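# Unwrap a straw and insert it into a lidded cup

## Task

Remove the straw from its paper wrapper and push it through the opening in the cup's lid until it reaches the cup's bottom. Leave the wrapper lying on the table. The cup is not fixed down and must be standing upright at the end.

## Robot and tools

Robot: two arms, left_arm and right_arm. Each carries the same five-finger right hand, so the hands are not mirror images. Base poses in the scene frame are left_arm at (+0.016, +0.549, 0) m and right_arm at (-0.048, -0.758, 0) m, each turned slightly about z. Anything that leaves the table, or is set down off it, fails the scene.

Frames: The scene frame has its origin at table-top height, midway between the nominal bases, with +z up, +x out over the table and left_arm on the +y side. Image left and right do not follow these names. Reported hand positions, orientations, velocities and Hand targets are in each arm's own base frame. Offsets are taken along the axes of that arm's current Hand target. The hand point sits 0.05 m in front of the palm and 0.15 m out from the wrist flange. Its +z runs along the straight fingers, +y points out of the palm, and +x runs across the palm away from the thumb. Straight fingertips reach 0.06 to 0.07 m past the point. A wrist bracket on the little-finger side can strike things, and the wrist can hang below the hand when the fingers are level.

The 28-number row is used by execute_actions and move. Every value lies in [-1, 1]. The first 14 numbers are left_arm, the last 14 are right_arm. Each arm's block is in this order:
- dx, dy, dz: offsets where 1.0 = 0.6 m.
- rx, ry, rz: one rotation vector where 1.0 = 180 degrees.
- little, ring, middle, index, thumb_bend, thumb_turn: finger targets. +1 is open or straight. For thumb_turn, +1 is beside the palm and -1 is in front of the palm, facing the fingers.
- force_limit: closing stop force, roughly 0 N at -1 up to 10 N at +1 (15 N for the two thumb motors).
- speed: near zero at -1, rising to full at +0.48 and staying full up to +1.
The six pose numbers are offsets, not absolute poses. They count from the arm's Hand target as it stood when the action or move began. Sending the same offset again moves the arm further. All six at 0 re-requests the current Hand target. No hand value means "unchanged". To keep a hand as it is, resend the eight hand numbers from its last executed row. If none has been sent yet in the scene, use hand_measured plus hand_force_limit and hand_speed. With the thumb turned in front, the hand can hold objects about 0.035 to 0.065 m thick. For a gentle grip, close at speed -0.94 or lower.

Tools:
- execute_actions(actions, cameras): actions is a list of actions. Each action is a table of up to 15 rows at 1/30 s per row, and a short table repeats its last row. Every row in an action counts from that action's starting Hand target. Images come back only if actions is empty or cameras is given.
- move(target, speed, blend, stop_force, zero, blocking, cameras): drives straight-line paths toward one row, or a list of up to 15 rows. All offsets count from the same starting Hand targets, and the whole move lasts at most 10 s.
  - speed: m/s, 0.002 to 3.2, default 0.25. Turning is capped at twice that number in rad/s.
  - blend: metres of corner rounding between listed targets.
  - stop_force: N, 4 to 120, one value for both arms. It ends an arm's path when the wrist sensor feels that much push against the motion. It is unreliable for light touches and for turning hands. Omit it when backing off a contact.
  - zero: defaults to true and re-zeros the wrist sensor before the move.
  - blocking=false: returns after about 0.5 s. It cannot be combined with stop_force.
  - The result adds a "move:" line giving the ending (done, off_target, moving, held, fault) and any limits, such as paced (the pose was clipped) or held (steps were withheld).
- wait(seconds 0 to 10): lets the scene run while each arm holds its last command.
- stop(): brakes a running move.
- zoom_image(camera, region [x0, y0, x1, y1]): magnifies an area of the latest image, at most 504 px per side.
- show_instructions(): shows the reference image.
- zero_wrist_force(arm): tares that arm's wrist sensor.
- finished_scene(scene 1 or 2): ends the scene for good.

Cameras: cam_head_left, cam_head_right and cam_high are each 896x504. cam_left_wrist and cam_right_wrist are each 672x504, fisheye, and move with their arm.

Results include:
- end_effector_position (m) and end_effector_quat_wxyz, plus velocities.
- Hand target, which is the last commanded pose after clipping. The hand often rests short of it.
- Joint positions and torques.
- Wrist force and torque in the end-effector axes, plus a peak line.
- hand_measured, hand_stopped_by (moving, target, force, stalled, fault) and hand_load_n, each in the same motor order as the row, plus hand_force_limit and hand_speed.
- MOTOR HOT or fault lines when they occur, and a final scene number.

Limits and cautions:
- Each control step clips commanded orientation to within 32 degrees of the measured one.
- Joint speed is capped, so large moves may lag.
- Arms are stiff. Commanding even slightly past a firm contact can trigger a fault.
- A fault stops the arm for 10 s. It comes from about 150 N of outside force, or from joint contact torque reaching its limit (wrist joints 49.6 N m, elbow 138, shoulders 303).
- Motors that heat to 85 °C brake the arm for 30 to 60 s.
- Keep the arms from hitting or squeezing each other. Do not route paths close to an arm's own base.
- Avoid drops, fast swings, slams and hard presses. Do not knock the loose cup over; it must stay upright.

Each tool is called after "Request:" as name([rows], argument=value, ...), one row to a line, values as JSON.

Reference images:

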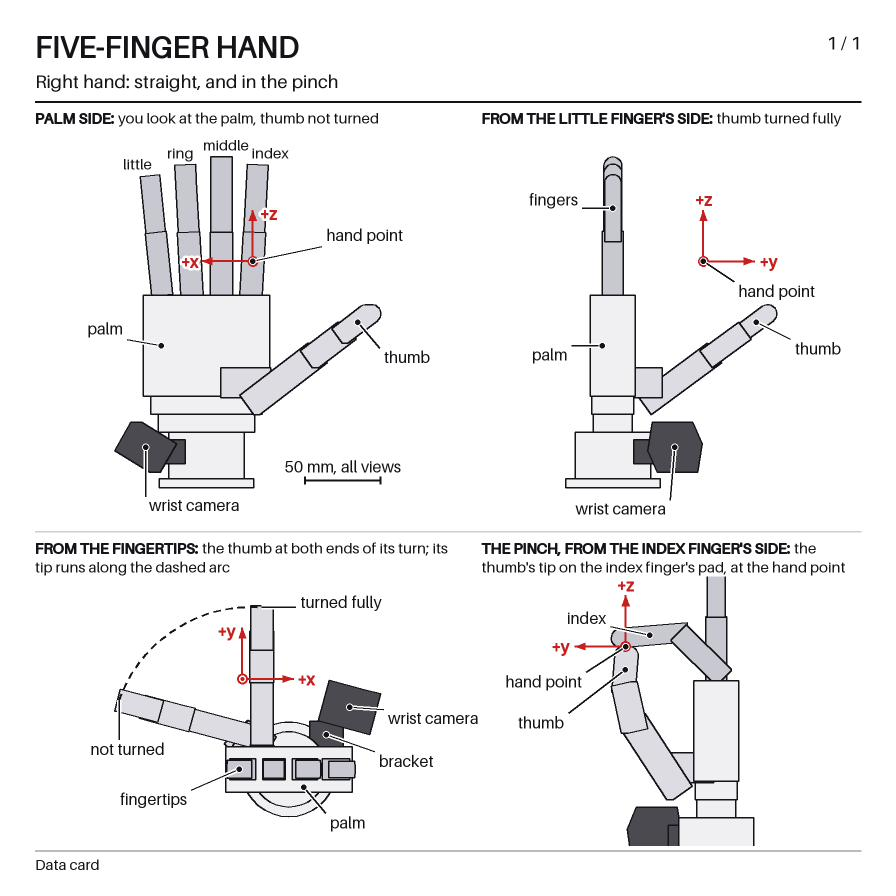

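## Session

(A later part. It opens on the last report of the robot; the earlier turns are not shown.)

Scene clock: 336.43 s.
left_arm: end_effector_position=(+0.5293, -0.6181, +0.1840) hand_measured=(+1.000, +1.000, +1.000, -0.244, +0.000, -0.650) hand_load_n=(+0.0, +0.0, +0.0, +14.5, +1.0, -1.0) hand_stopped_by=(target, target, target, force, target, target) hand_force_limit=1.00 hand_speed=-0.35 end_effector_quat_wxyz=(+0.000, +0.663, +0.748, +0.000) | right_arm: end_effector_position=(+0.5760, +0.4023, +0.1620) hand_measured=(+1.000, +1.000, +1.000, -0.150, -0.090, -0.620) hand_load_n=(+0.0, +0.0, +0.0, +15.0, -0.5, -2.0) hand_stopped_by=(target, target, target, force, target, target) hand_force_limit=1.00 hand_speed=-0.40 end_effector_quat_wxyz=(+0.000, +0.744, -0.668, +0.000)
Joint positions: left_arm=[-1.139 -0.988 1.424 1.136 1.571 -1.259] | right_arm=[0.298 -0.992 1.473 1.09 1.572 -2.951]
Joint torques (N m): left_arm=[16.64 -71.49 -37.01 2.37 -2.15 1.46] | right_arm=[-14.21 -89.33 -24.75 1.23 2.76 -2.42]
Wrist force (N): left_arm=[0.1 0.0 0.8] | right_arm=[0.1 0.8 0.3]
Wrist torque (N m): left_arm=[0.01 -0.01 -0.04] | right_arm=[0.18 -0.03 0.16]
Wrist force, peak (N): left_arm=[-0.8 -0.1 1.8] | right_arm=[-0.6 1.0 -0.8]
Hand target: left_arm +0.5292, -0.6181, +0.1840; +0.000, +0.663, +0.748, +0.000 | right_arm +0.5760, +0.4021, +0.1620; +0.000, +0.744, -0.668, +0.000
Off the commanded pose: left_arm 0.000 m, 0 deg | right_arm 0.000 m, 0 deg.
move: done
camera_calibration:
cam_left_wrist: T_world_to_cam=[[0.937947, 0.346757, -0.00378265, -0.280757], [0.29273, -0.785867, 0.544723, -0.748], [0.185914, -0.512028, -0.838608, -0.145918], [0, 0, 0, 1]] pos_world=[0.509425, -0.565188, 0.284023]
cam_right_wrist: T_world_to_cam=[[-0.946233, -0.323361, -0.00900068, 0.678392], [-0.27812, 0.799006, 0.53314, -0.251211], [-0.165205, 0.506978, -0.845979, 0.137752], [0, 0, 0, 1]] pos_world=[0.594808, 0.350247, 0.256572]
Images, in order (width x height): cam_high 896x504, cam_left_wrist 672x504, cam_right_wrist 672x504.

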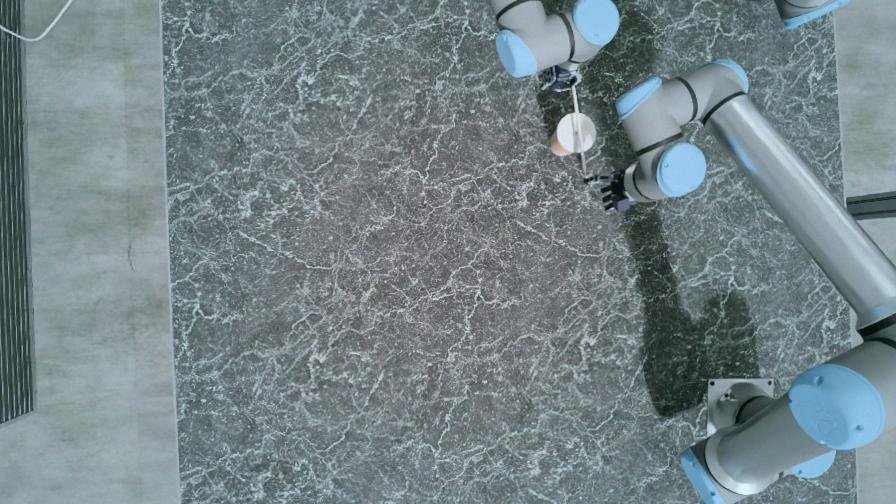

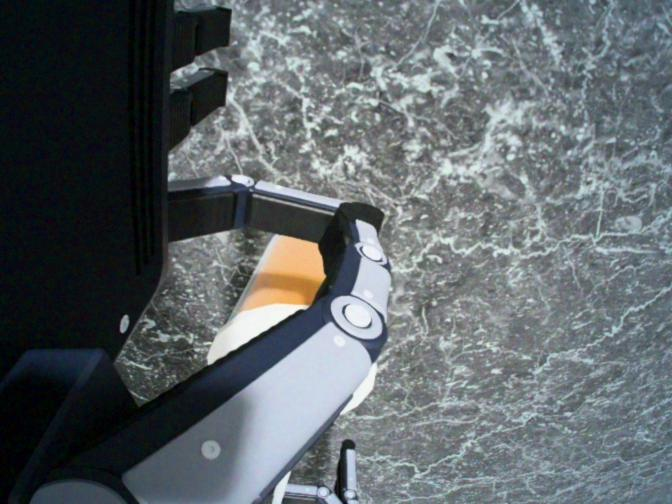

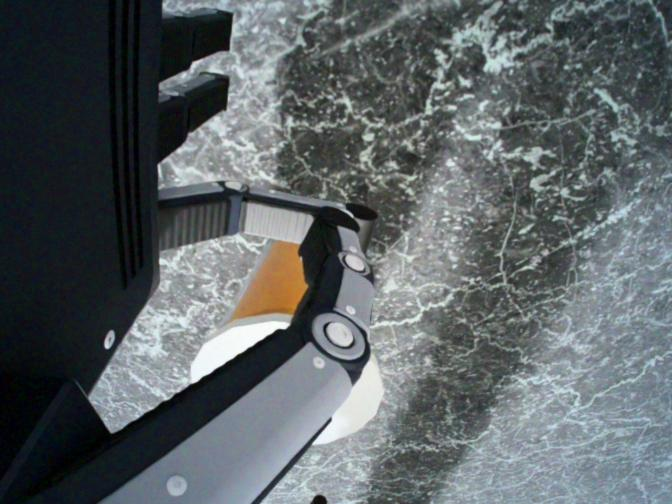

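Request:
move([
  [0,0,-0.05,0,0,0,1,1,1,0.4,0.0,-0.65,0,0.2,0,0,0,0,0,0,1,1,1,-0.6,-0.09,-0.62,1.0,-0.4],
  [0.0,0,-0.05,0,0,0,1,1,1,1,1,1,0,0.3,0,0,0,0,0,0,1,1,1,-0.6,-0.09,-0.62,1.0,-0.4],
], cameras=["cam_left_wrist"], speed=0.15)

Request:
zoom_image(camera="cam_left_wrist", region=[240, 120, 440, 320])

Request:
move(target=[-0.06,0,0,0,0,0,1,1,1,1,1,1,0,0.3,0,0,0,0,0,0,1,1,1,-0.6,-0.09,-0.62,1.0,-0.4], cameras=["cam_left_wrist"], speed=0.15)

Request:
zoom_image(camera="cam_left_wrist", region=[240, 60, 440, 260])

Scene clock: 382.77 s.
left_arm: end_effector_position=(+0.5293, -0.6181, +0.2140) hand_measured=(+1.000, +1.000, +1.000, +1.000, +1.000, +1.000) hand_load_n=(+0.0, +0.0, +0.0, +0.0, +0.0, +0.0) hand_stopped_by=(target, target, target, target, target, target) hand_force_limit=0.00 hand_speed=0.30 end_effector_quat_wxyz=(+0.000, +0.663, +0.748, +0.000) | right_arm: end_effector_position=(+0.5760, +0.4021, +0.1620) hand_measured=(+1.000, +1.000, +1.000, -0.150, -0.090, -0.620) hand_load_n=(+0.0, +0.0, +0.0, +14.5, -0.5, -2.5) hand_stopped_by=(target, target, target, force, target, target) hand_force_limit=1.00 hand_speed=-0.40 end_effector_quat_wxyz=(+0.000, +0.744, -0.668, +0.000)
Joint positions: left_arm=[-1.139 -1.008 1.399 1.181 1.571 -1.259] | right_arm=[0.298 -0.992 1.473 1.09 1.572 -2.952]
Joint torques (N m): left_arm=[21.22 -92.82 -39.44 5.9 1.17 1.92] | right_arm=[-10.07 -88.23 -23.95 1.84 -2.92 -3.12]
Wrist force (N): left_arm=[0.4 0.3 0.3] | right_arm=[0.3 1.0 0.0]
Wrist torque (N m): left_arm=[0.10 -0.03 -0.01] | right_arm=[0.23 -0.05 0.17]
Wrist force, peak (N): left_arm=[0.0 0.0 1.4] | right_arm=[0.0 1.2 0.3]
Hand target: left_arm +0.5293, -0.6181, +0.2140; +0.000, +0.663, +0.748, +0.000 | right_arm +0.5760, +0.4021, +0.1620; +0.000, +0.744, -0.668, +0.000
Off the commanded pose: left_arm 0.000 m, 0 deg | right_arm 0.000 m, 0 deg.
move: done
camera_calibration:
cam_left_wrist: T_world_to_cam=[[0.937947, 0.346757, -0.00378265, -0.280643], [0.29273, -0.785867, 0.544723, -0.764396], [0.185914, -0.512028, -0.838608, -0.120676], [0, 0, 0, 1]] pos_world=[0.509425, -0.565188, 0.314123]
Images, in order (width x height): cam_left_wrist 672x504.

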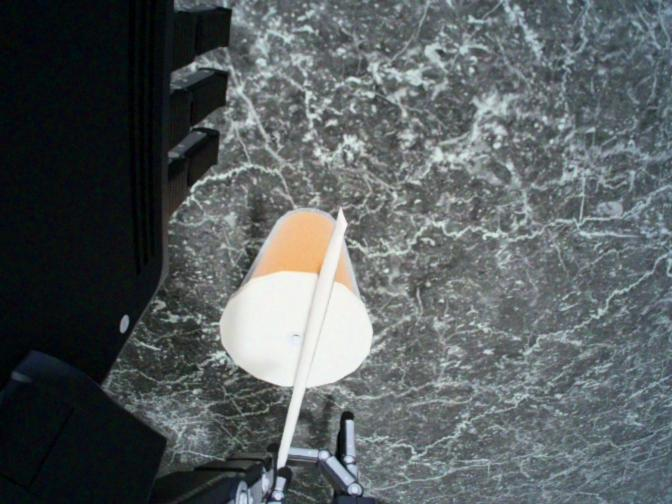

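Scaled by 2.520 from the camera's 672x504 image, which has a finer 960x720 frame.

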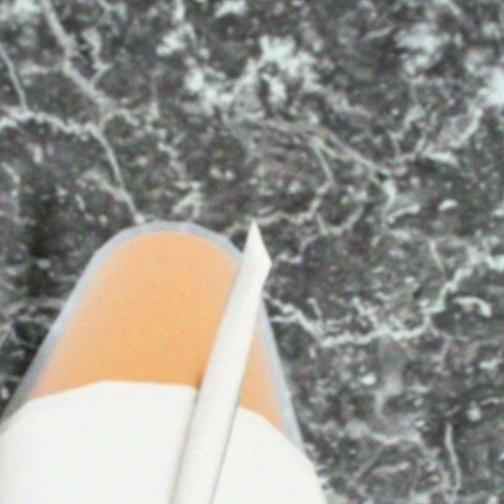

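Scene clock: 383.73 s.
left_arm: end_effector_position=(+0.5336, -0.6537, +0.2140) hand_measured=(+1.000, +1.000, +1.000, +1.000, +1.000, +1.000) hand_load_n=(+0.0, +0.0, +0.0, +0.0, +0.0, +0.0) hand_stopped_by=(target, target, target, target, target, target) hand_force_limit=0.00 hand_speed=0.30 end_effector_quat_wxyz=(+0.000, +0.663, +0.748, +0.000) | right_arm: end_effector_position=(+0.5760, +0.4021, +0.1620) hand_measured=(+1.000, +1.000, +1.000, -0.150, -0.090, -0.620) hand_load_n=(+0.0, +0.0, +0.0, +14.5, +0.0, -2.0) hand_stopped_by=(target, target, target, force, target, target) hand_force_limit=1.00 hand_speed=-0.40 end_effector_quat_wxyz=(+0.000, +0.744, -0.668, +0.000)
Joint positions: left_arm=[-1.153 -0.959 1.319 1.212 1.571 -1.273] | right_arm=[0.298 -0.992 1.473 1.09 1.572 -2.952]
Joint torques (N m): left_arm=[-17.39 -69.22 -39.16 6.69 2.14 -2.2] | right_arm=[-10.39 -87.9 -24.01 2.23 -2.8 -3.4]
Wrist force (N): left_arm=[0.5 0.0 0.5] | right_arm=[0.2 0.7 0.1]
Wrist torque (N m): left_arm=[0.06 -0.12 0.10] | right_arm=[0.18 -0.04 0.15]
Wrist force, peak (N): left_arm=[0.8 0.6 -0.2] | right_arm=[0.3 1.2 0.0]
Hand target: left_arm +0.5336, -0.6539, +0.2140; +0.000, +0.663, +0.748, +0.000 | right_arm +0.5760, +0.4021, +0.1620; +0.000, +0.744, -0.668, +0.000
Off the commanded pose: left_arm 0.000 m, 0 deg | right_arm 0.000 m, 0 deg.
move: done
camera_calibration:
cam_left_wrist: T_world_to_cam=[[0.937947, 0.346757, -0.00378265, -0.272332], [0.29273, -0.785867, 0.544723, -0.793578], [0.185914, -0.512028, -0.838608, -0.139788], [0, 0, 0, 1]] pos_world=[0.513725, -0.600788, 0.314023]
Images, in order (width x height): cam_left_wrist 672x504.

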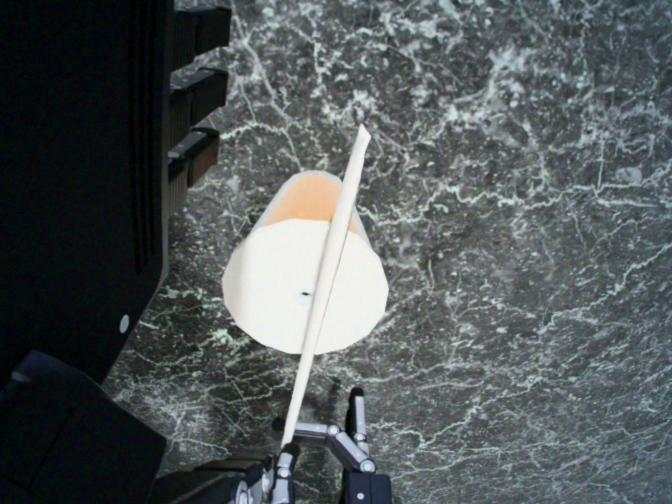

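Scaled by 2.520 from the camera's 672x504 image, which has a finer 960x720 frame.

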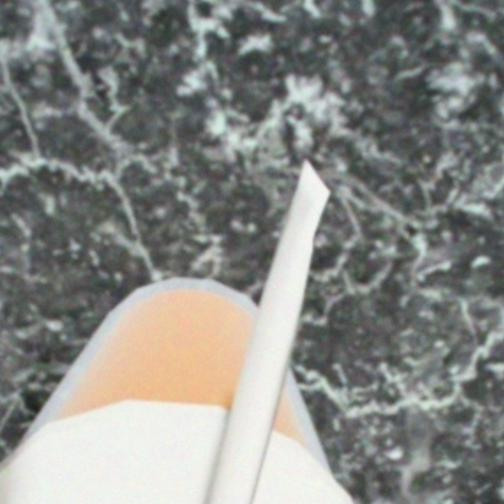

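Request:
move([
  [0,0,0,0,0,0,1,1,1,0.35,-0.09,-0.65,0,0.2,0,0,0,0,0,0,1,1,1,-0.6,-0.09,-0.62,1.0,-0.4],
  [0.0275,0.0133,0,0,0,0,1,1,1,0.35,-0.09,-0.65,0,0.2,0,0,0,0,0,0,1,1,1,-0.6,-0.09,-0.62,1.0,-0.4],
  [0.0275,0.0133,0.0575,0,0,0,1,1,1,0.35,-0.09,-0.65,0,0.2,0,0,0,0,0,0,1,1,1,-0.6,-0.09,-0.62,1.0,-0.4],
  [0.0275,0.0133,0.0575,0,0,0,1,1,1,0.1,-0.09,-0.65,0,0.0,0,0,0,0,0,0,1,1,1,-0.6,-0.09,-0.62,1.0,-0.4],
  [0.0275,0.0133,0.0575,0,0,0,1,1,1,-0.6,-0.09,-0.65,1.0,-0.6,0,0,0,0,0,0,1,1,1,-0.6,-0.09,-0.62,1.0,-0.4],
], cameras=["cam_left_wrist"], speed=0.15)

Request:
zoom_image(camera="cam_left_wrist", region=[240, 100, 440, 300])

Scene clock: 431.20 s.
left_arm: end_effector_position=(+0.5395, -0.6365, +0.1795) hand_measured=(+1.000, +1.000, +1.000, -0.186, -0.090, -0.650) hand_load_n=(+0.0, +0.0, +0.0, +13.5, -2.0, -3.0) hand_stopped_by=(target, target, target, force, target, target) hand_force_limit=1.00 hand_speed=-0.60 end_effector_quat_wxyz=(+0.000, +0.663, +0.748, +0.000) | right_arm: end_effector_position=(+0.5760, +0.4021, +0.1620) hand_measured=(+1.000, +1.000, +1.000, -0.150, -0.090, -0.620) hand_load_n=(+0.0, +0.0, +0.0, +14.0, -0.5, -3.0) hand_stopped_by=(target, target, target, force, target, target) hand_force_limit=1.00 hand_speed=-0.40 end_effector_quat_wxyz=(+0.000, +0.744, -0.668, +0.000)
Joint positions: left_arm=[-1.137 -0.953 1.374 1.151 1.571 -1.257] | right_arm=[0.298 -0.992 1.473 1.09 1.572 -2.952]
Joint torques (N m): left_arm=[19.23 -70.47 -28.41 1.5 -0.15 1.89] | right_arm=[-10.16 -88.41 -24.25 2.2 -2.75 -3.05]
Wrist force (N): left_arm=[0.0 -0.3 1.3] | right_arm=[0.0 0.6 0.0]
Wrist torque (N m): left_arm=[-0.01 -0.06 0.00] | right_arm=[0.17 -0.08 0.15]
Wrist force, peak (N): left_arm=[0.0 -0.3 1.3] | right_arm=[0.2 1.2 0.4]
Hand target: left_arm +0.5395, -0.6365, +0.1795; +0.000, +0.663, +0.748, +0.000 | right_arm +0.5760, +0.4021, +0.1620; +0.000, +0.744, -0.668, +0.000
Off the commanded pose: left_arm 0.000 m, 0 deg | right_arm 0.000 m, 0 deg.
move: done
camera_calibration:
cam_left_wrist: T_world_to_cam=[[0.937947, 0.346757, -0.00378265, -0.283961], [0.29273, -0.785867, 0.544723, -0.762995], [0.185914, -0.512028, -0.838608, -0.161009], [0, 0, 0, 1]] pos_world=[0.519625, -0.583588, 0.279523]
Images, in order (width x height): cam_left_wrist 672x504.

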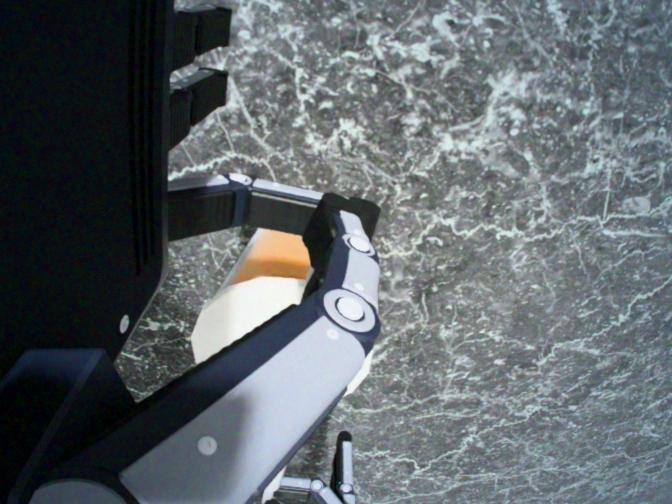

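Scaled by 2.520 from the camera's 672x504 image, which has a finer 960x720 frame.

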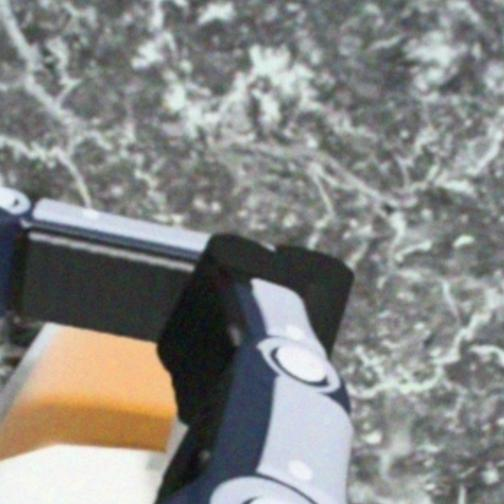

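Request:
move(target=[0,0,0,0,0,0,1,1,1,-0.6,-0.09,-0.65,1.0,-0.6,0.0333,0,0,0,0,0,1,1,1,-0.6,-0.09,-0.62,1.0,-0.4], cameras=["cam_left_wrist","cam_right_wrist","cam_high"], speed=0.015)

Request:
zoom_image(camera="cam_high", region=[560, 75, 610, 195])

Request:
zoom_image(camera="cam_right_wrist", region=[240, 120, 440, 320])

Scene clock: 443.50 s.
left_arm: end_effector_position=(+0.5395, -0.6365, +0.1795) hand_measured=(+1.000, +1.000, +1.000, -0.186, -0.090, -0.650) hand_load_n=(+0.0, +0.0, +0.0, +13.0, -2.5, -3.0) hand_stopped_by=(target, target, target, force, target, target) hand_force_limit=1.00 hand_speed=-0.60 end_effector_quat_wxyz=(+0.000, +0.663, +0.748, +0.000) | right_arm: end_effector_position=(+0.5781, +0.3825, +0.1620) hand_measured=(+1.000, +1.000, +1.000, -0.150, -0.090, -0.620) hand_load_n=(+0.0, +0.0, +0.0, +14.0, -1.0, -2.5) hand_stopped_by=(target, target, target, force, target, target) hand_force_limit=1.00 hand_speed=-0.40 end_effector_quat_wxyz=(+0.000, +0.744, -0.668, +0.000) end_effector_velocity=(+0.000, -0.002, +0.000) end_effector_angular_velocity=(+0.001, -0.001, +0.002)
Joint positions: left_arm=[-1.137 -0.953 1.374 1.151 1.571 -1.257] | right_arm=[0.271 -1.004 1.493 1.082 1.572 -2.979]
Joint velocities: left_arm=[within noise] | right_arm=[-0.003 -0.001 0.002 -0.001 0 -0.005]
Joint torques (N m): left_arm=[15.71 -73.83 -35.72 4.14 -2 1.45] | right_arm=[-6.95 -82.58 -23.18 2.03 -1.2 -3.28]
Wrist force (N): left_arm=[-0.7 -0.1 0.9] | right_arm=[-0.2 0.3 0.0]
Wrist torque (N m): left_arm=[0.02 0.00 -0.02] | right_arm=[0.13 -0.07 0.15]
Wrist force, peak (N): left_arm=[-0.4 -0.2 1.4] | right_arm=[-0.9 1.0 -0.4]
Hand target: left_arm +0.5395, -0.6365, +0.1795; +0.000, +0.663, +0.748, +0.000 | right_arm +0.5781, +0.3822, +0.1620; +0.000, +0.744, -0.668, +0.000
Off the commanded pose: left_arm 0.000 m, 0 deg | right_arm 0.000 m, 0 deg.
move: done
camera_calibration:
cam_left_wrist: T_world_to_cam=[[0.937947, 0.346757, -0.00378265, -0.283961], [0.29273, -0.785867, 0.544723, -0.762995], [0.185914, -0.512028, -0.838608, -0.161009], [0, 0, 0, 1]] pos_world=[0.519625, -0.583588, 0.279523]
cam_right_wrist: T_world_to_cam=[[-0.946224, -0.323385, -0.00901693, 0.673984], [-0.278149, 0.798996, 0.53314, -0.234786], [-0.165205, 0.506978, -0.845979, 0.148137], [0, 0, 0, 1]] pos_world=[0.596908, 0.330447, 0.256572]
Images, in order (width x height): cam_high 896x504, cam_left_wrist 672x504, cam_right_wrist 672x504.

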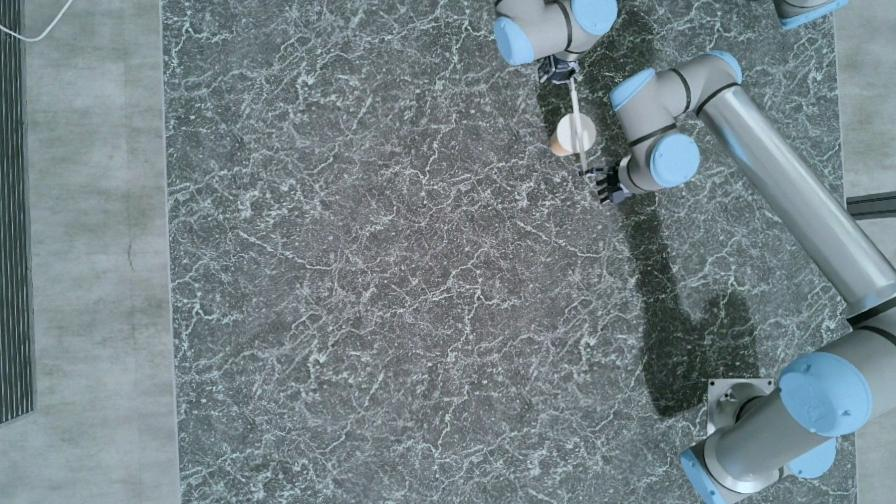

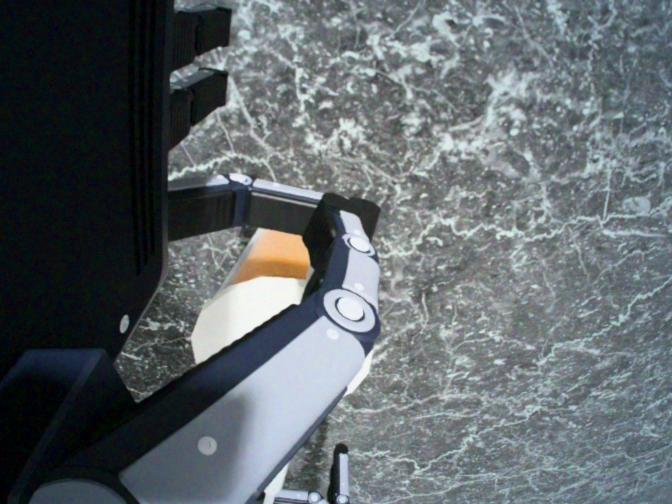

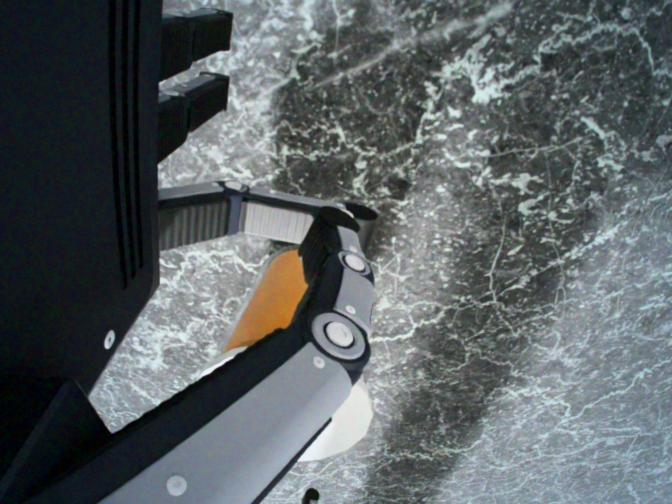

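Scaled by 4.200 from the camera's 896x504 image, which has a finer 1280x720 frame.

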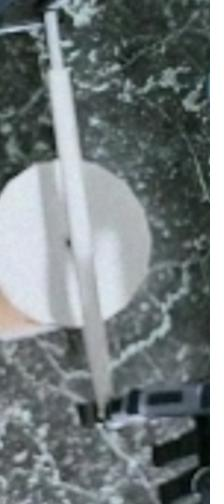

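Scaled by 2.520 from the camera's 672x504 image, which has a finer 960x720 frame.

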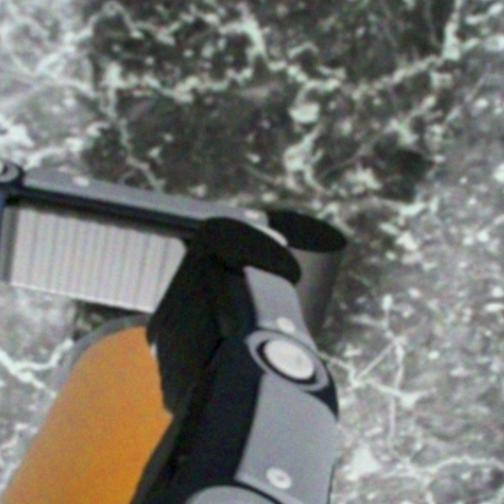

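Request:
move(target=[0,0,0,0,0,0,1,1,1,-0.6,-0.09,-0.65,1.0,-0.6,0.3,0,0,0,0,0,1,1,1,-0.6,-0.09,-0.62,1.0,-0.4], speed=0.08, cameras=["cam_high", "cam_head_left"])

Scene clock: 524.80 s.
left_arm: end_effector_position=(+0.5395, -0.6365, +0.1795) hand_measured=(+1.000, +1.000, +1.000, -0.186, -0.090, -0.650) hand_load_n=(+0.0, +0.0, +0.0, +12.5, -3.0, -3.0) hand_stopped_by=(target, target, target, force, target, target) hand_force_limit=1.00 hand_speed=-0.60 end_effector_quat_wxyz=(+0.000, +0.663, +0.748, +0.000) | right_arm: end_effector_position=(+0.5975, +0.2035, +0.1622) hand_measured=(+1.000, +1.000, +1.000, -0.150, -0.090, -0.620) hand_load_n=(+0.0, +0.0, +0.0, +14.5, -0.5, -2.0) hand_stopped_by=(target, target, target, force, target, target) hand_force_limit=1.00 hand_speed=-0.40 end_effector_quat_wxyz=(+0.000, +0.744, -0.668, +0.000)
Joint positions: left_arm=[-1.137 -0.953 1.374 1.151 1.571 -1.257] | right_arm=[0.008 -1.078 1.612 1.036 1.572 -3.241]
Joint torques (N m): left_arm=[8.88 -80.15 -36.63 4.19 -1.94 1.08] | right_arm=[-5.1 -80.28 -22.95 2.11 -2.54 -3.68]
Wrist force (N): left_arm=[0.2 -0.4 0.5] | right_arm=[0.6 0.5 0.6]
Wrist torque (N m): left_arm=[0.00 -0.06 -0.03] | right_arm=[0.11 -0.10 0.19]
Wrist force, peak (N): left_arm=[-0.9 -0.4 1.1] | right_arm=[1.2 0.5 0.4]
Hand target: left_arm +0.5395, -0.6365, +0.1795; +0.000, +0.663, +0.748, +0.000 | right_arm +0.5975, +0.2033, +0.1622; +0.000, +0.744, -0.668, +0.000
Off the commanded pose: left_arm 0.000 m, 0 deg | right_arm 0.000 m, 0 deg.
move: done
Images, in order (width x height): cam_head_left 896x504, cam_high 896x504.

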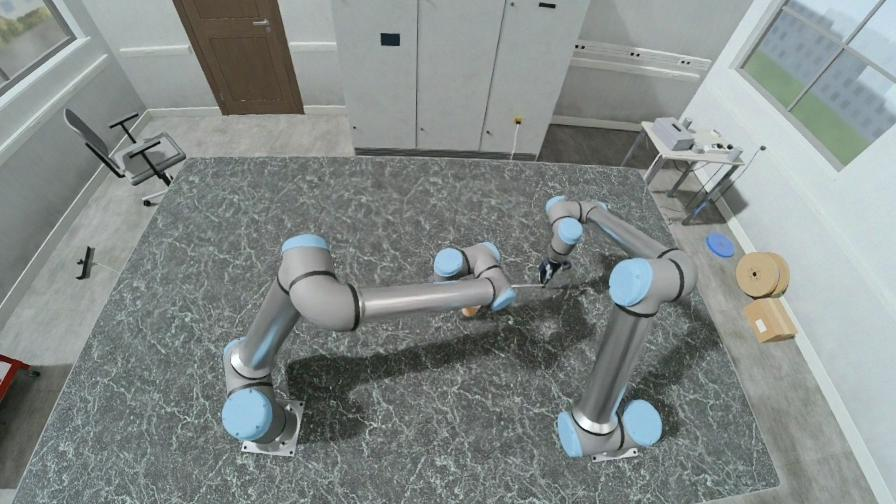

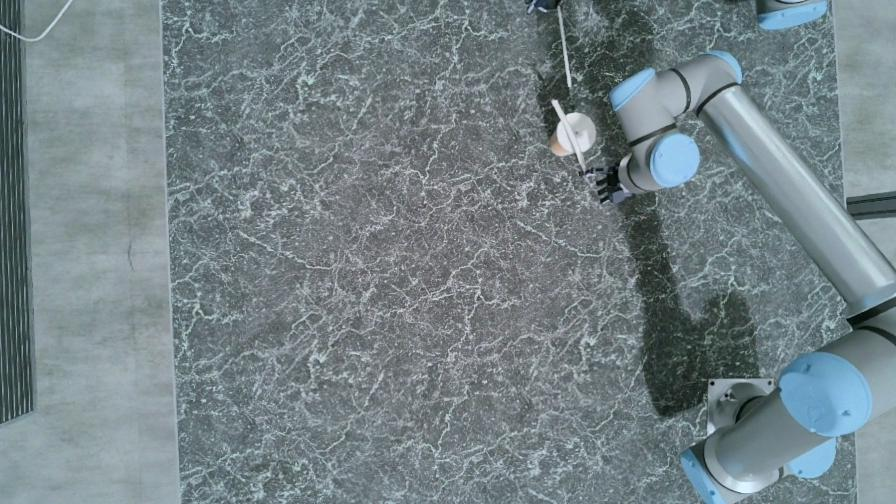

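Request:
move([
  [0,0,-0.1,0,0,0,1,1,1,-0.6,-0.09,-0.65,1.0,-0.6,0,0,-0.1,0,0,0,1,1,1,-0.6,-0.09,-0.62,1.0,-0.4],
  [0.467,0,-0.1,0.25,0,0,1,1,1,-0.6,-0.09,-0.65,1.0,-0.6,0,0,-0.367,0.519,0.274,-0.519,1,1,1,-0.6,-0.09,-0.62,1.0,-0.4],
  [0.467,0,0.225,0.25,0,0,1,1,1,-0.6,-0.09,-0.65,1.0,-0.6,-0.507,-0.028,-0.43,0.519,0.274,-0.519,1,1,1,-0.6,-0.09,-0.62,1.0,-0.4],
], speed=0.3, blend=0.03, cameras=["cam_high", "cam_head_left"])

Scene clock: 646.07 s.
left_arm: end_effector_position=(+0.5059, -0.3582, +0.0448) hand_measured=(+1.000, +1.000, +1.000, -0.186, -0.090, -0.650) hand_load_n=(+0.0, +0.0, +0.0, +13.0, -2.5, -3.0) hand_stopped_by=(target, target, target, force, target, target) hand_force_limit=1.00 hand_speed=-0.60 end_effector_quat_wxyz=(-0.254, +0.613, +0.691, -0.286) | right_arm: end_effector_position=(+0.5814, +0.5076, +0.4199) hand_measured=(+1.000, +1.000, +1.000, -0.150, -0.090, -0.620) hand_load_n=(+0.0, +0.0, +0.0, +14.5, -0.5, -2.0) hand_stopped_by=(target, target, target, force, target, target) hand_force_limit=1.00 hand_speed=-0.40 end_effector_quat_wxyz=(-0.244, +0.665, +0.242, +0.662)
Joint positions: left_arm=[-0.692 -0.831 1.669 1.336 2.109 -0.64] | right_arm=[0.495 -1.649 2.044 -0.392 1.364 -4.709]
Joint torques (N m): left_arm=[17.15 -66.68 -29.79 1.28 3.86 -1.84] | right_arm=[3.38 -27.26 -43.21 0.69 3.33 -3.11]
Wrist force (N): left_arm=[-0.3 0.3 -0.1] | right_arm=[-0.9 1.7 -1.0]
Wrist torque (N m): left_arm=[0.09 0.10 0.03] | right_arm=[0.30 0.11 0.21]
Wrist force, peak (N): left_arm=[0.4 0.0 2.3] | right_arm=[-1.2 2.9 -1.9]
Hand target: left_arm +0.5059, -0.3582, +0.0447; -0.254, +0.613, +0.691, -0.286 | right_arm +0.5814, +0.5077, +0.4199; -0.244, +0.665, +0.242, +0.662
Off the commanded pose: left_arm 0.000 m, 0 deg | right_arm 0.000 m, 0 deg.
move: done
Images, in order (width x height): cam_head_left 896x504, cam_high 896x504.

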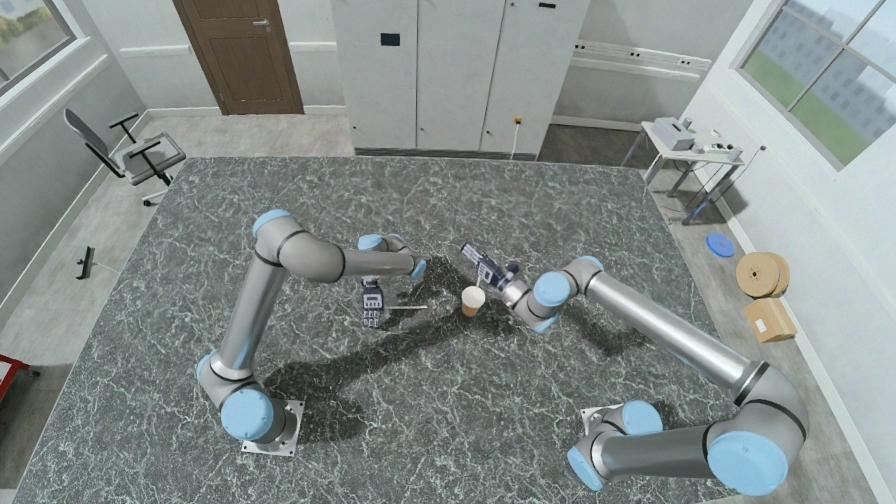

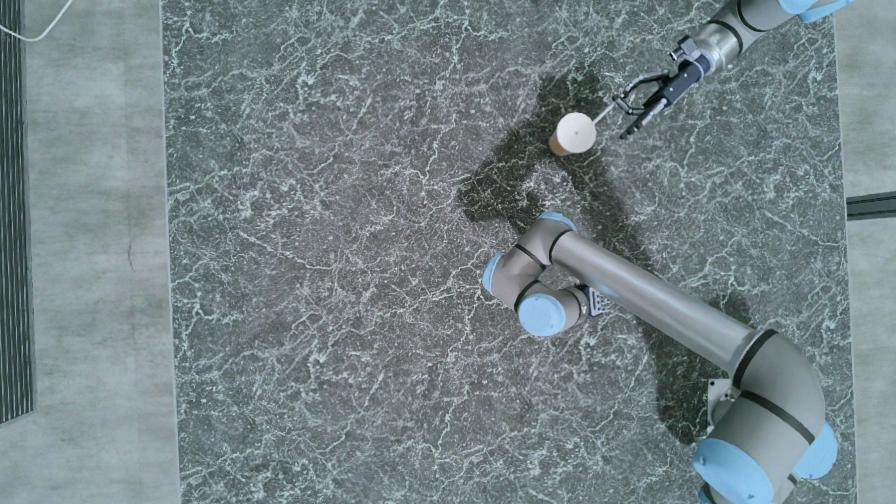

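Request:
move(target=[0,0.04,0.04,0,0,0,1,1,1,-0.6,-0.09,-0.65,1.0,-0.6,0,0,0,0,0,0,1,1,1,-0.6,-0.09,-0.62,1.0,-0.4], speed=0.025, stop_force=6)

Request:
zoom_image(camera="cam_high", region=[520, 60, 720, 180])

Scene clock: 664.73 s.
left_arm: end_effector_position=(+0.5058, -0.3582, +0.0158) hand_measured=(+1.000, +1.000, +1.000, -0.186, -0.090, -0.650) hand_load_n=(-0.5, +0.0, +0.0, +11.5, -2.5, -3.0) hand_stopped_by=(target, target, target, force, target, target) hand_force_limit=1.00 hand_speed=-0.60 end_effector_quat_wxyz=(-0.254, +0.613, +0.691, -0.286) | right_arm: end_effector_position=(+0.5814, +0.5077, +0.4199) hand_measured=(+1.000, +1.000, +1.000, -0.150, -0.090, -0.620) hand_load_n=(+0.0, +0.0, +0.0, +14.5, -0.5, -2.0) hand_stopped_by=(target, target, target, force, target, target) hand_force_limit=1.00 hand_speed=-0.40 end_effector_quat_wxyz=(-0.244, +0.665, +0.242, +0.662)
Joint positions: left_arm=[-0.692 -0.795 1.67 1.299 2.109 -0.64] | right_arm=[0.496 -1.649 2.044 -0.392 1.364 -4.709]
Joint torques (N m): left_arm=[-7.19 -91.12 -25.22 5.14 -2.21 -0.06] | right_arm=[7.16 -23.23 -43.71 0.67 4.09 -3.27]
Wrist force (N): left_arm=[2.7 -5.4 -3.2] | right_arm=[-1.0 1.7 -1.0]
Wrist torque (N m): left_arm=[0.04 -0.10 0.03] | right_arm=[0.30 0.12 0.21]
Wrist force, peak (N): left_arm=[1.2 -23.5 -15.1] | right_arm=[-0.9 1.9 -1.3]
Hand target: left_arm +0.5058, -0.3582, +0.0158; -0.254, +0.613, +0.691, -0.286 (not the last commanded pose) | right_arm +0.5814, +0.5077, +0.4199; -0.244, +0.665, +0.242, +0.662
Off the commanded pose: left_arm 0.005 m, 0 deg | right_arm 0.000 m, 0 deg.
move: contact (left_arm)

Scaled by 2.520 from the camera's 896x504 image, which has a finer 1280x720 frame.
This view is cut from an older image: the scene may have changed since it was taken.

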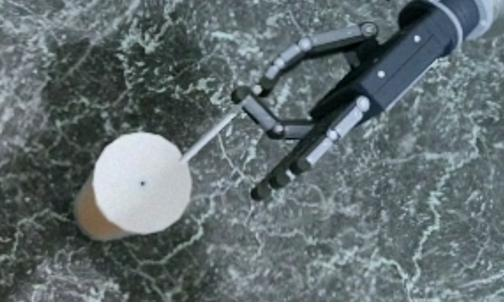

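Request:
move([
  [0,-0.0035,-0.0035,0,0,0,1,1,1,-0.6,-0.09,-0.65,1.0,-0.6,0,0,0,0,0,0,1,1,1,-0.6,-0.09,-0.62,1.0,-0.4],
  [0,-0.0035,-0.0035,0,0,0,1,1,1,0.4,-0.09,-0.65,1.0,-0.5,0,0,0,0,0,0,1,1,1,-0.6,-0.09,-0.62,1.0,-0.4],
  [0,-0.0035,-0.0035,0,0,0,1,1,1,1,0.4,-0.65,1.0,0.2,0,0,0,0,0,0,1,1,1,-0.6,-0.09,-0.62,1.0,-0.4],
  [0,-0.15,-0.15,0,0,0,1,1,1,1,1,1,1.0,0.4,0,0,0,0,0,0,1,1,1,-0.6,-0.09,-0.62,1.0,-0.4],
  [-0.380,-0.336,-0.315,-0.2432,-0.1146,0.0654,1,1,1,1,1,1,1.0,0.4,0,0,0,0,0,0,1,1,1,-0.6,-0.09,-0.62,1.0,-0.4],
], speed=[0.05, 0.05, 0.05, 0.25, 0.4], cameras=["cam_high", "cam_left_wrist", "cam_head_left"])

Scene clock: 722.73 s.
left_arm: end_effector_position=(+0.5245, -0.5857, +0.2918) hand_measured=(+1.000, +1.000, +1.000, -0.060, +1.000, +1.000) hand_load_n=(+0.0, +0.0, +0.0, +0.0, +0.0, +0.0) hand_stopped_by=(target, target, target, stalled, target, target) hand_force_limit=1.00 hand_speed=0.40 end_effector_quat_wxyz=(+0.145, +0.669, +0.716, -0.136) | right_arm: end_effector_position=(+0.5814, +0.5077, +0.4199) hand_measured=(+1.000, +1.000, +1.000, -0.150, -0.090, -0.620) hand_load_n=(+0.0, +0.0, +0.0, +14.5, -0.5, -2.0) hand_stopped_by=(target, target, target, force, target, target) hand_force_limit=1.00 hand_speed=-0.40 end_effector_quat_wxyz=(-0.244, +0.665, +0.242, +0.662)
Joint positions: left_arm=[-1.061 -1.246 1.59 0.862 1.739 -1.16] | right_arm=[0.496 -1.649 2.044 -0.392 1.364 -4.709]
Joint torques (N m): left_arm=[-13.79 -77.08 -41.94 -0.19 -2.66 -2.35] | right_arm=[6.03 -23.04 -43.9 0.5 4.15 -3.25]
Wrist force (N): left_arm=[1.6 -0.3 0.8] | right_arm=[-0.7 1.6 -1.2]
Wrist torque (N m): left_arm=[-0.08 -0.24 0.21] | right_arm=[0.30 0.08 0.22]
Wrist force, peak (N): left_arm=[0.8 -5.7 -13.1] | right_arm=[-0.7 1.9 -1.4]
Hand target: left_arm +0.5245, -0.5858, +0.2918; +0.145, +0.669, +0.716, -0.136 | right_arm +0.5814, +0.5077, +0.4199; -0.244, +0.665, +0.242, +0.662
Off the commanded pose: left_arm 0.000 m, 0 deg | right_arm 0.000 m, 0 deg.
move: done
camera_calibration:
cam_left_wrist: T_world_to_cam=[[0.955804, 0.27835, -0.0946548, -0.310036], [0.233502, -0.523063, 0.819684, -0.675118], [0.178649, -0.805559, -0.564941, -0.285966], [0, 0, 0, 1]] pos_world=[0.505062, -0.497193, 0.362483]
Images, in order (width x height): cam_head_left 896x504, cam_high 896x504, cam_left_wrist 672x504.

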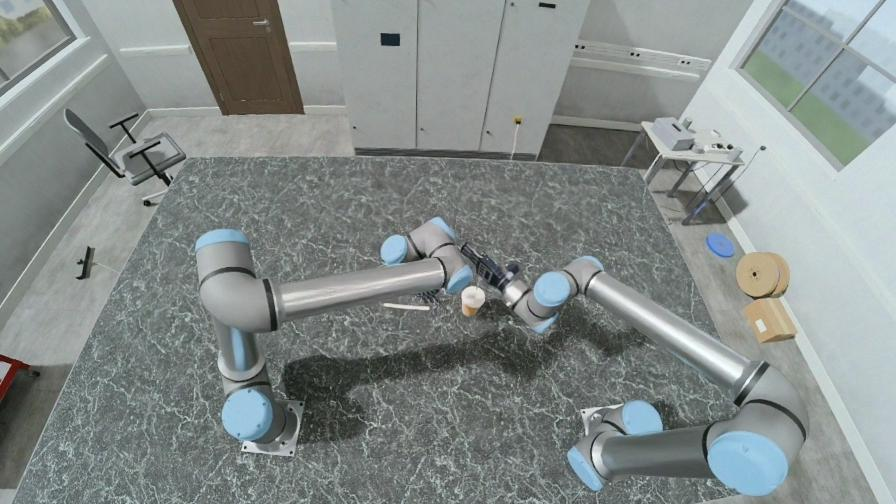

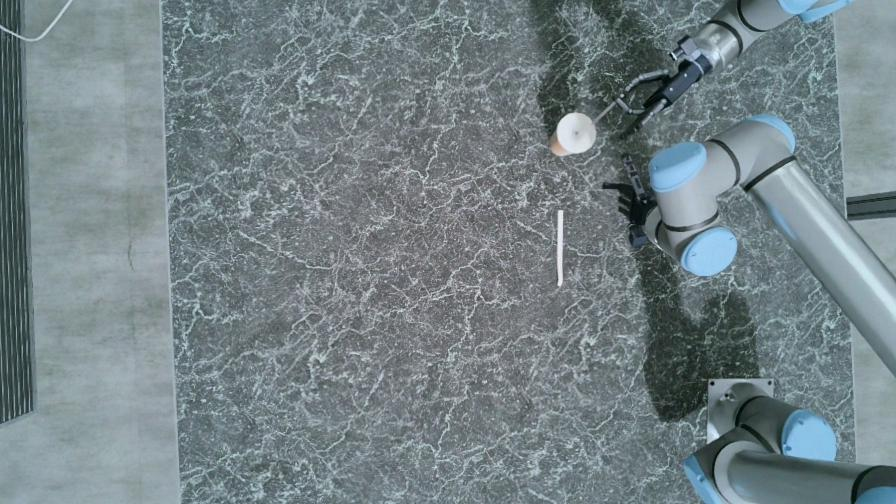

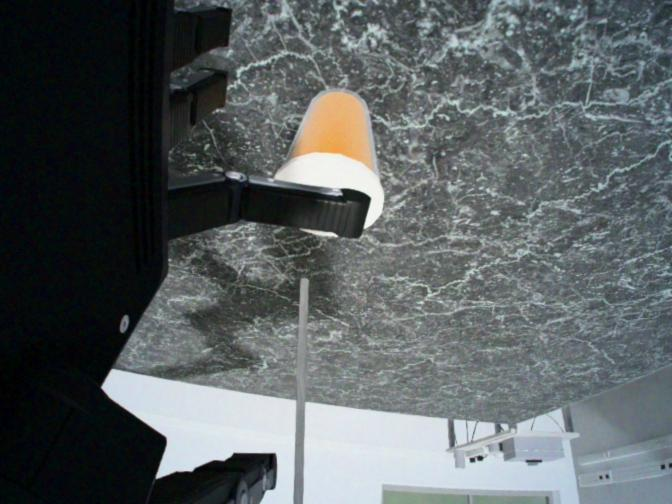

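Request:
move(target=[0,0,0,0,0,0,1,1,1,0.98,1,1,1.0,0.4,0,0,0,0,0,0,1,1,1,-0.6,-0.09,-0.62,1.0,-0.4], cameras=["cam_left_wrist"])

Request:
zoom_image(camera="cam_left_wrist", region=[240, 80, 440, 300])

Scene clock: 732.90 s.
left_arm: end_effector_position=(+0.5245, -0.5858, +0.2918) hand_measured=(+1.000, +1.000, +1.000, +0.980, +1.000, +1.000) hand_load_n=(+0.0, +0.0, +0.0, +0.0, +0.0, +0.0) hand_stopped_by=(target, target, target, target, target, target) hand_force_limit=1.00 hand_speed=0.40 end_effector_quat_wxyz=(+0.145, +0.669, +0.716, -0.136) | right_arm: end_effector_position=(+0.5814, +0.5077, +0.4199) hand_measured=(+1.000, +1.000, +1.000, -0.150, -0.090, -0.620) hand_load_n=(+0.0, +0.0, +0.0, +14.0, -0.5, -2.0) hand_stopped_by=(target, target, target, force, target, target) hand_force_limit=1.00 hand_speed=-0.40 end_effector_quat_wxyz=(-0.244, +0.665, +0.242, +0.662)
Joint positions: left_arm=[-1.061 -1.246 1.59 0.862 1.739 -1.161] | right_arm=[0.496 -1.649 2.044 -0.392 1.364 -4.709]
Joint torques (N m): left_arm=[-18.25 -75.04 -41.27 0.37 -1.84 -2.31] | right_arm=[5.41 -23.57 -44.03 0.5 4.06 -3.13]
Wrist force (N): left_arm=[1.9 -0.6 0.9] | right_arm=[-0.7 1.6 -1.1]
Wrist torque (N m): left_arm=[-0.13 -0.29 0.22] | right_arm=[0.30 0.08 0.22]
Wrist force, peak (N): left_arm=[2.4 -0.1 0.9] | right_arm=[-0.9 1.8 -1.3]
Hand target: left_arm +0.5245, -0.5858, +0.2918; +0.145, +0.669, +0.716, -0.136 | right_arm +0.5814, +0.5077, +0.4199; -0.244, +0.665, +0.242, +0.662
Off the commanded pose: left_arm 0.000 m, 0 deg | right_arm 0.000 m, 0 deg.
move: done
camera_calibration:
cam_left_wrist: T_world_to_cam=[[0.955819, 0.278428, -0.0942767, -0.310018], [0.233214, -0.523017, 0.819795, -0.67502], [0.178946, -0.805562, -0.564843, -0.286215], [0, 0, 0, 1]] pos_world=[0.504962, -0.497293, 0.362484]
Images, in order (width x height): cam_left_wrist 672x504.

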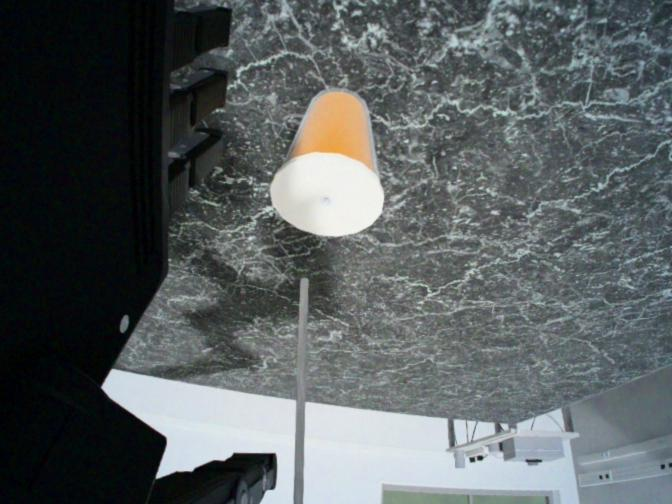

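Scaled by 2.291 from the camera's 672x504 image, which has a finer 960x720 frame.

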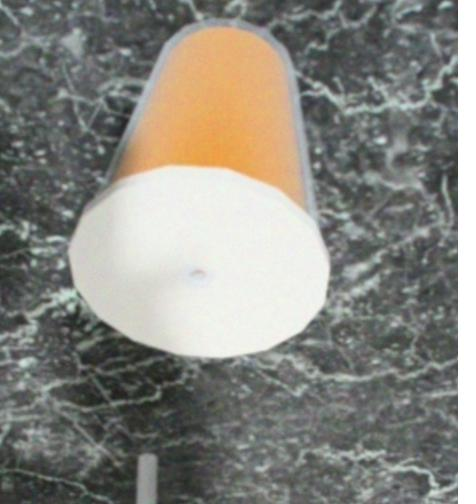

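Request:
move(target=[-0.1273,0.275,0.054,0.1473,0,0.3476,1,1,1,0.98,1,1,1.0,0.4,0,0,0,0,0,0,1,1,1,-0.6,-0.09,-0.62,1.0,-0.4], speed=0.4, cameras=["cam_left_wrist"])

Request:
zoom_image(camera="cam_left_wrist", region=[240, 120, 440, 320])

Scene clock: 803.60 s.
left_arm: end_effector_position=(+0.5899, -0.6115, +0.2912) hand_measured=(+1.000, +1.000, +1.000, +0.980, +1.000, +1.000) hand_load_n=(+0.0, +0.0, +0.0, +0.0, -0.5, +0.0) hand_stopped_by=(target, target, target, target, target, target) hand_force_limit=1.00 hand_speed=0.40 end_effector_quat_wxyz=(+0.118, +0.806, +0.556, -0.164) | right_arm: end_effector_position=(+0.5814, +0.5077, +0.4199) hand_measured=(+1.000, +1.000, +1.000, -0.150, -0.090, -0.620) hand_load_n=(+0.0, +0.0, +0.0, +14.5, -0.5, -2.0) hand_stopped_by=(target, target, target, force, target, target) hand_force_limit=1.00 hand_speed=-0.40 end_effector_quat_wxyz=(-0.244, +0.665, +0.242, +0.662)
Joint positions: left_arm=[-0.912 -1.074 1.372 1.044 1.911 -0.588] | right_arm=[0.496 -1.649 2.044 -0.392 1.364 -4.709]
Joint torques (N m): left_arm=[-15.63 -88.53 -30.18 0.79 -2.24 -2.12] | right_arm=[5.54 -24.16 -43.59 0.64 4.13 -3.27]
Wrist force (N): left_arm=[1.7 -0.2 1.2] | right_arm=[-0.9 1.5 -1.1]
Wrist torque (N m): left_arm=[-0.04 -0.28 0.23] | right_arm=[0.29 0.11 0.21]
Wrist force, peak (N): left_arm=[6.7 5.6 2.0] | right_arm=[-1.0 1.8 -1.3]
Hand target: left_arm +0.5899, -0.6115, +0.2912; +0.118, +0.806, +0.556, -0.164 (not the last commanded pose) | right_arm +0.5814, +0.5077, +0.4199; -0.244, +0.665, +0.242, +0.662
Off the commanded pose: left_arm 0.114 m, 43 deg | right_arm 0.000 m, 0 deg.
move: held (left_arm; a check stopped the path); limits=held
pose unreachable (left arm): on one or more control steps of this call, first in action 0 (counted from 0), this arm could not follow its commanded pose, so it was not sent that pose on those steps. It may still have moved: this result reports where it is.
cause: moving toward the commanded pose would bring a part of the arm too close to another arm (a part of this arm just beyond joint 3 (elbow) and a part of the right arm just beyond its joint 6 (wrist 3), at the place that arm is still heading or pushing toward).
camera_calibration:
cam_left_wrist: T_world_to_cam=[[0.985309, -0.146626, -0.0875589, -0.644732], [-0.0108517, -0.565418, 0.824733, -0.586631], [-0.170435, -0.811667, -0.558703, -0.11841], [0, 0, 0, 1]] pos_world=[0.608714, -0.522336, 0.361206]
Images, in order (width x height): cam_left_wrist 672x504.

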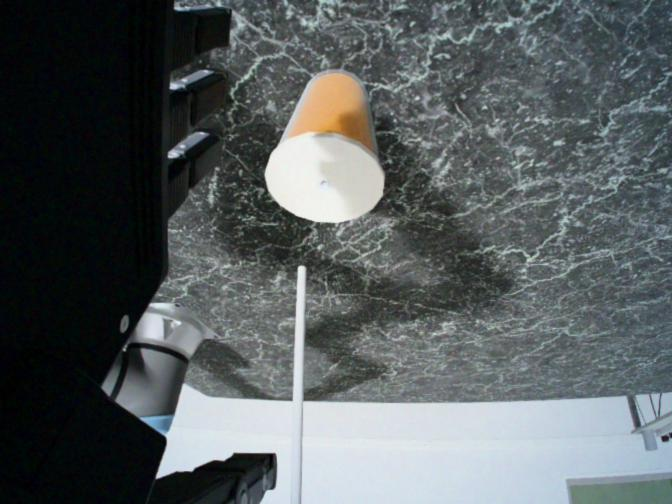

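Scaled by 2.520 from the camera's 672x504 image, which has a finer 960x720 frame.

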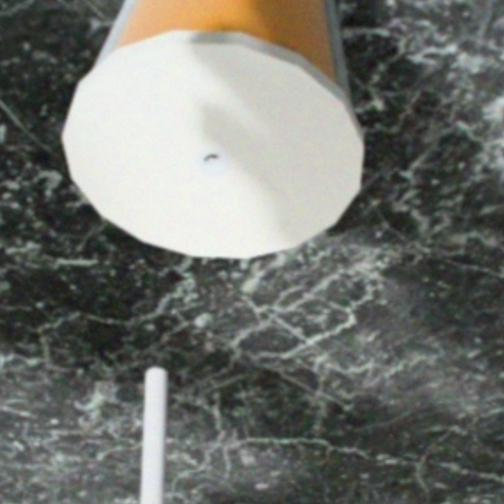

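Request:
zoom_image(camera="cam_left_wrist", region=[250, 400, 350, 504])

Scaled by 4.846 from the camera's 672x504 image, which has a finer 960x720 frame.

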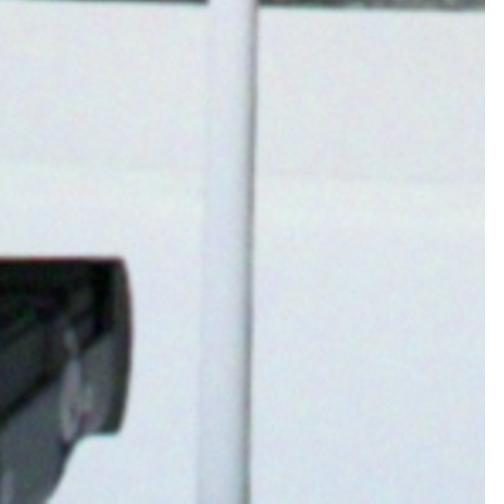

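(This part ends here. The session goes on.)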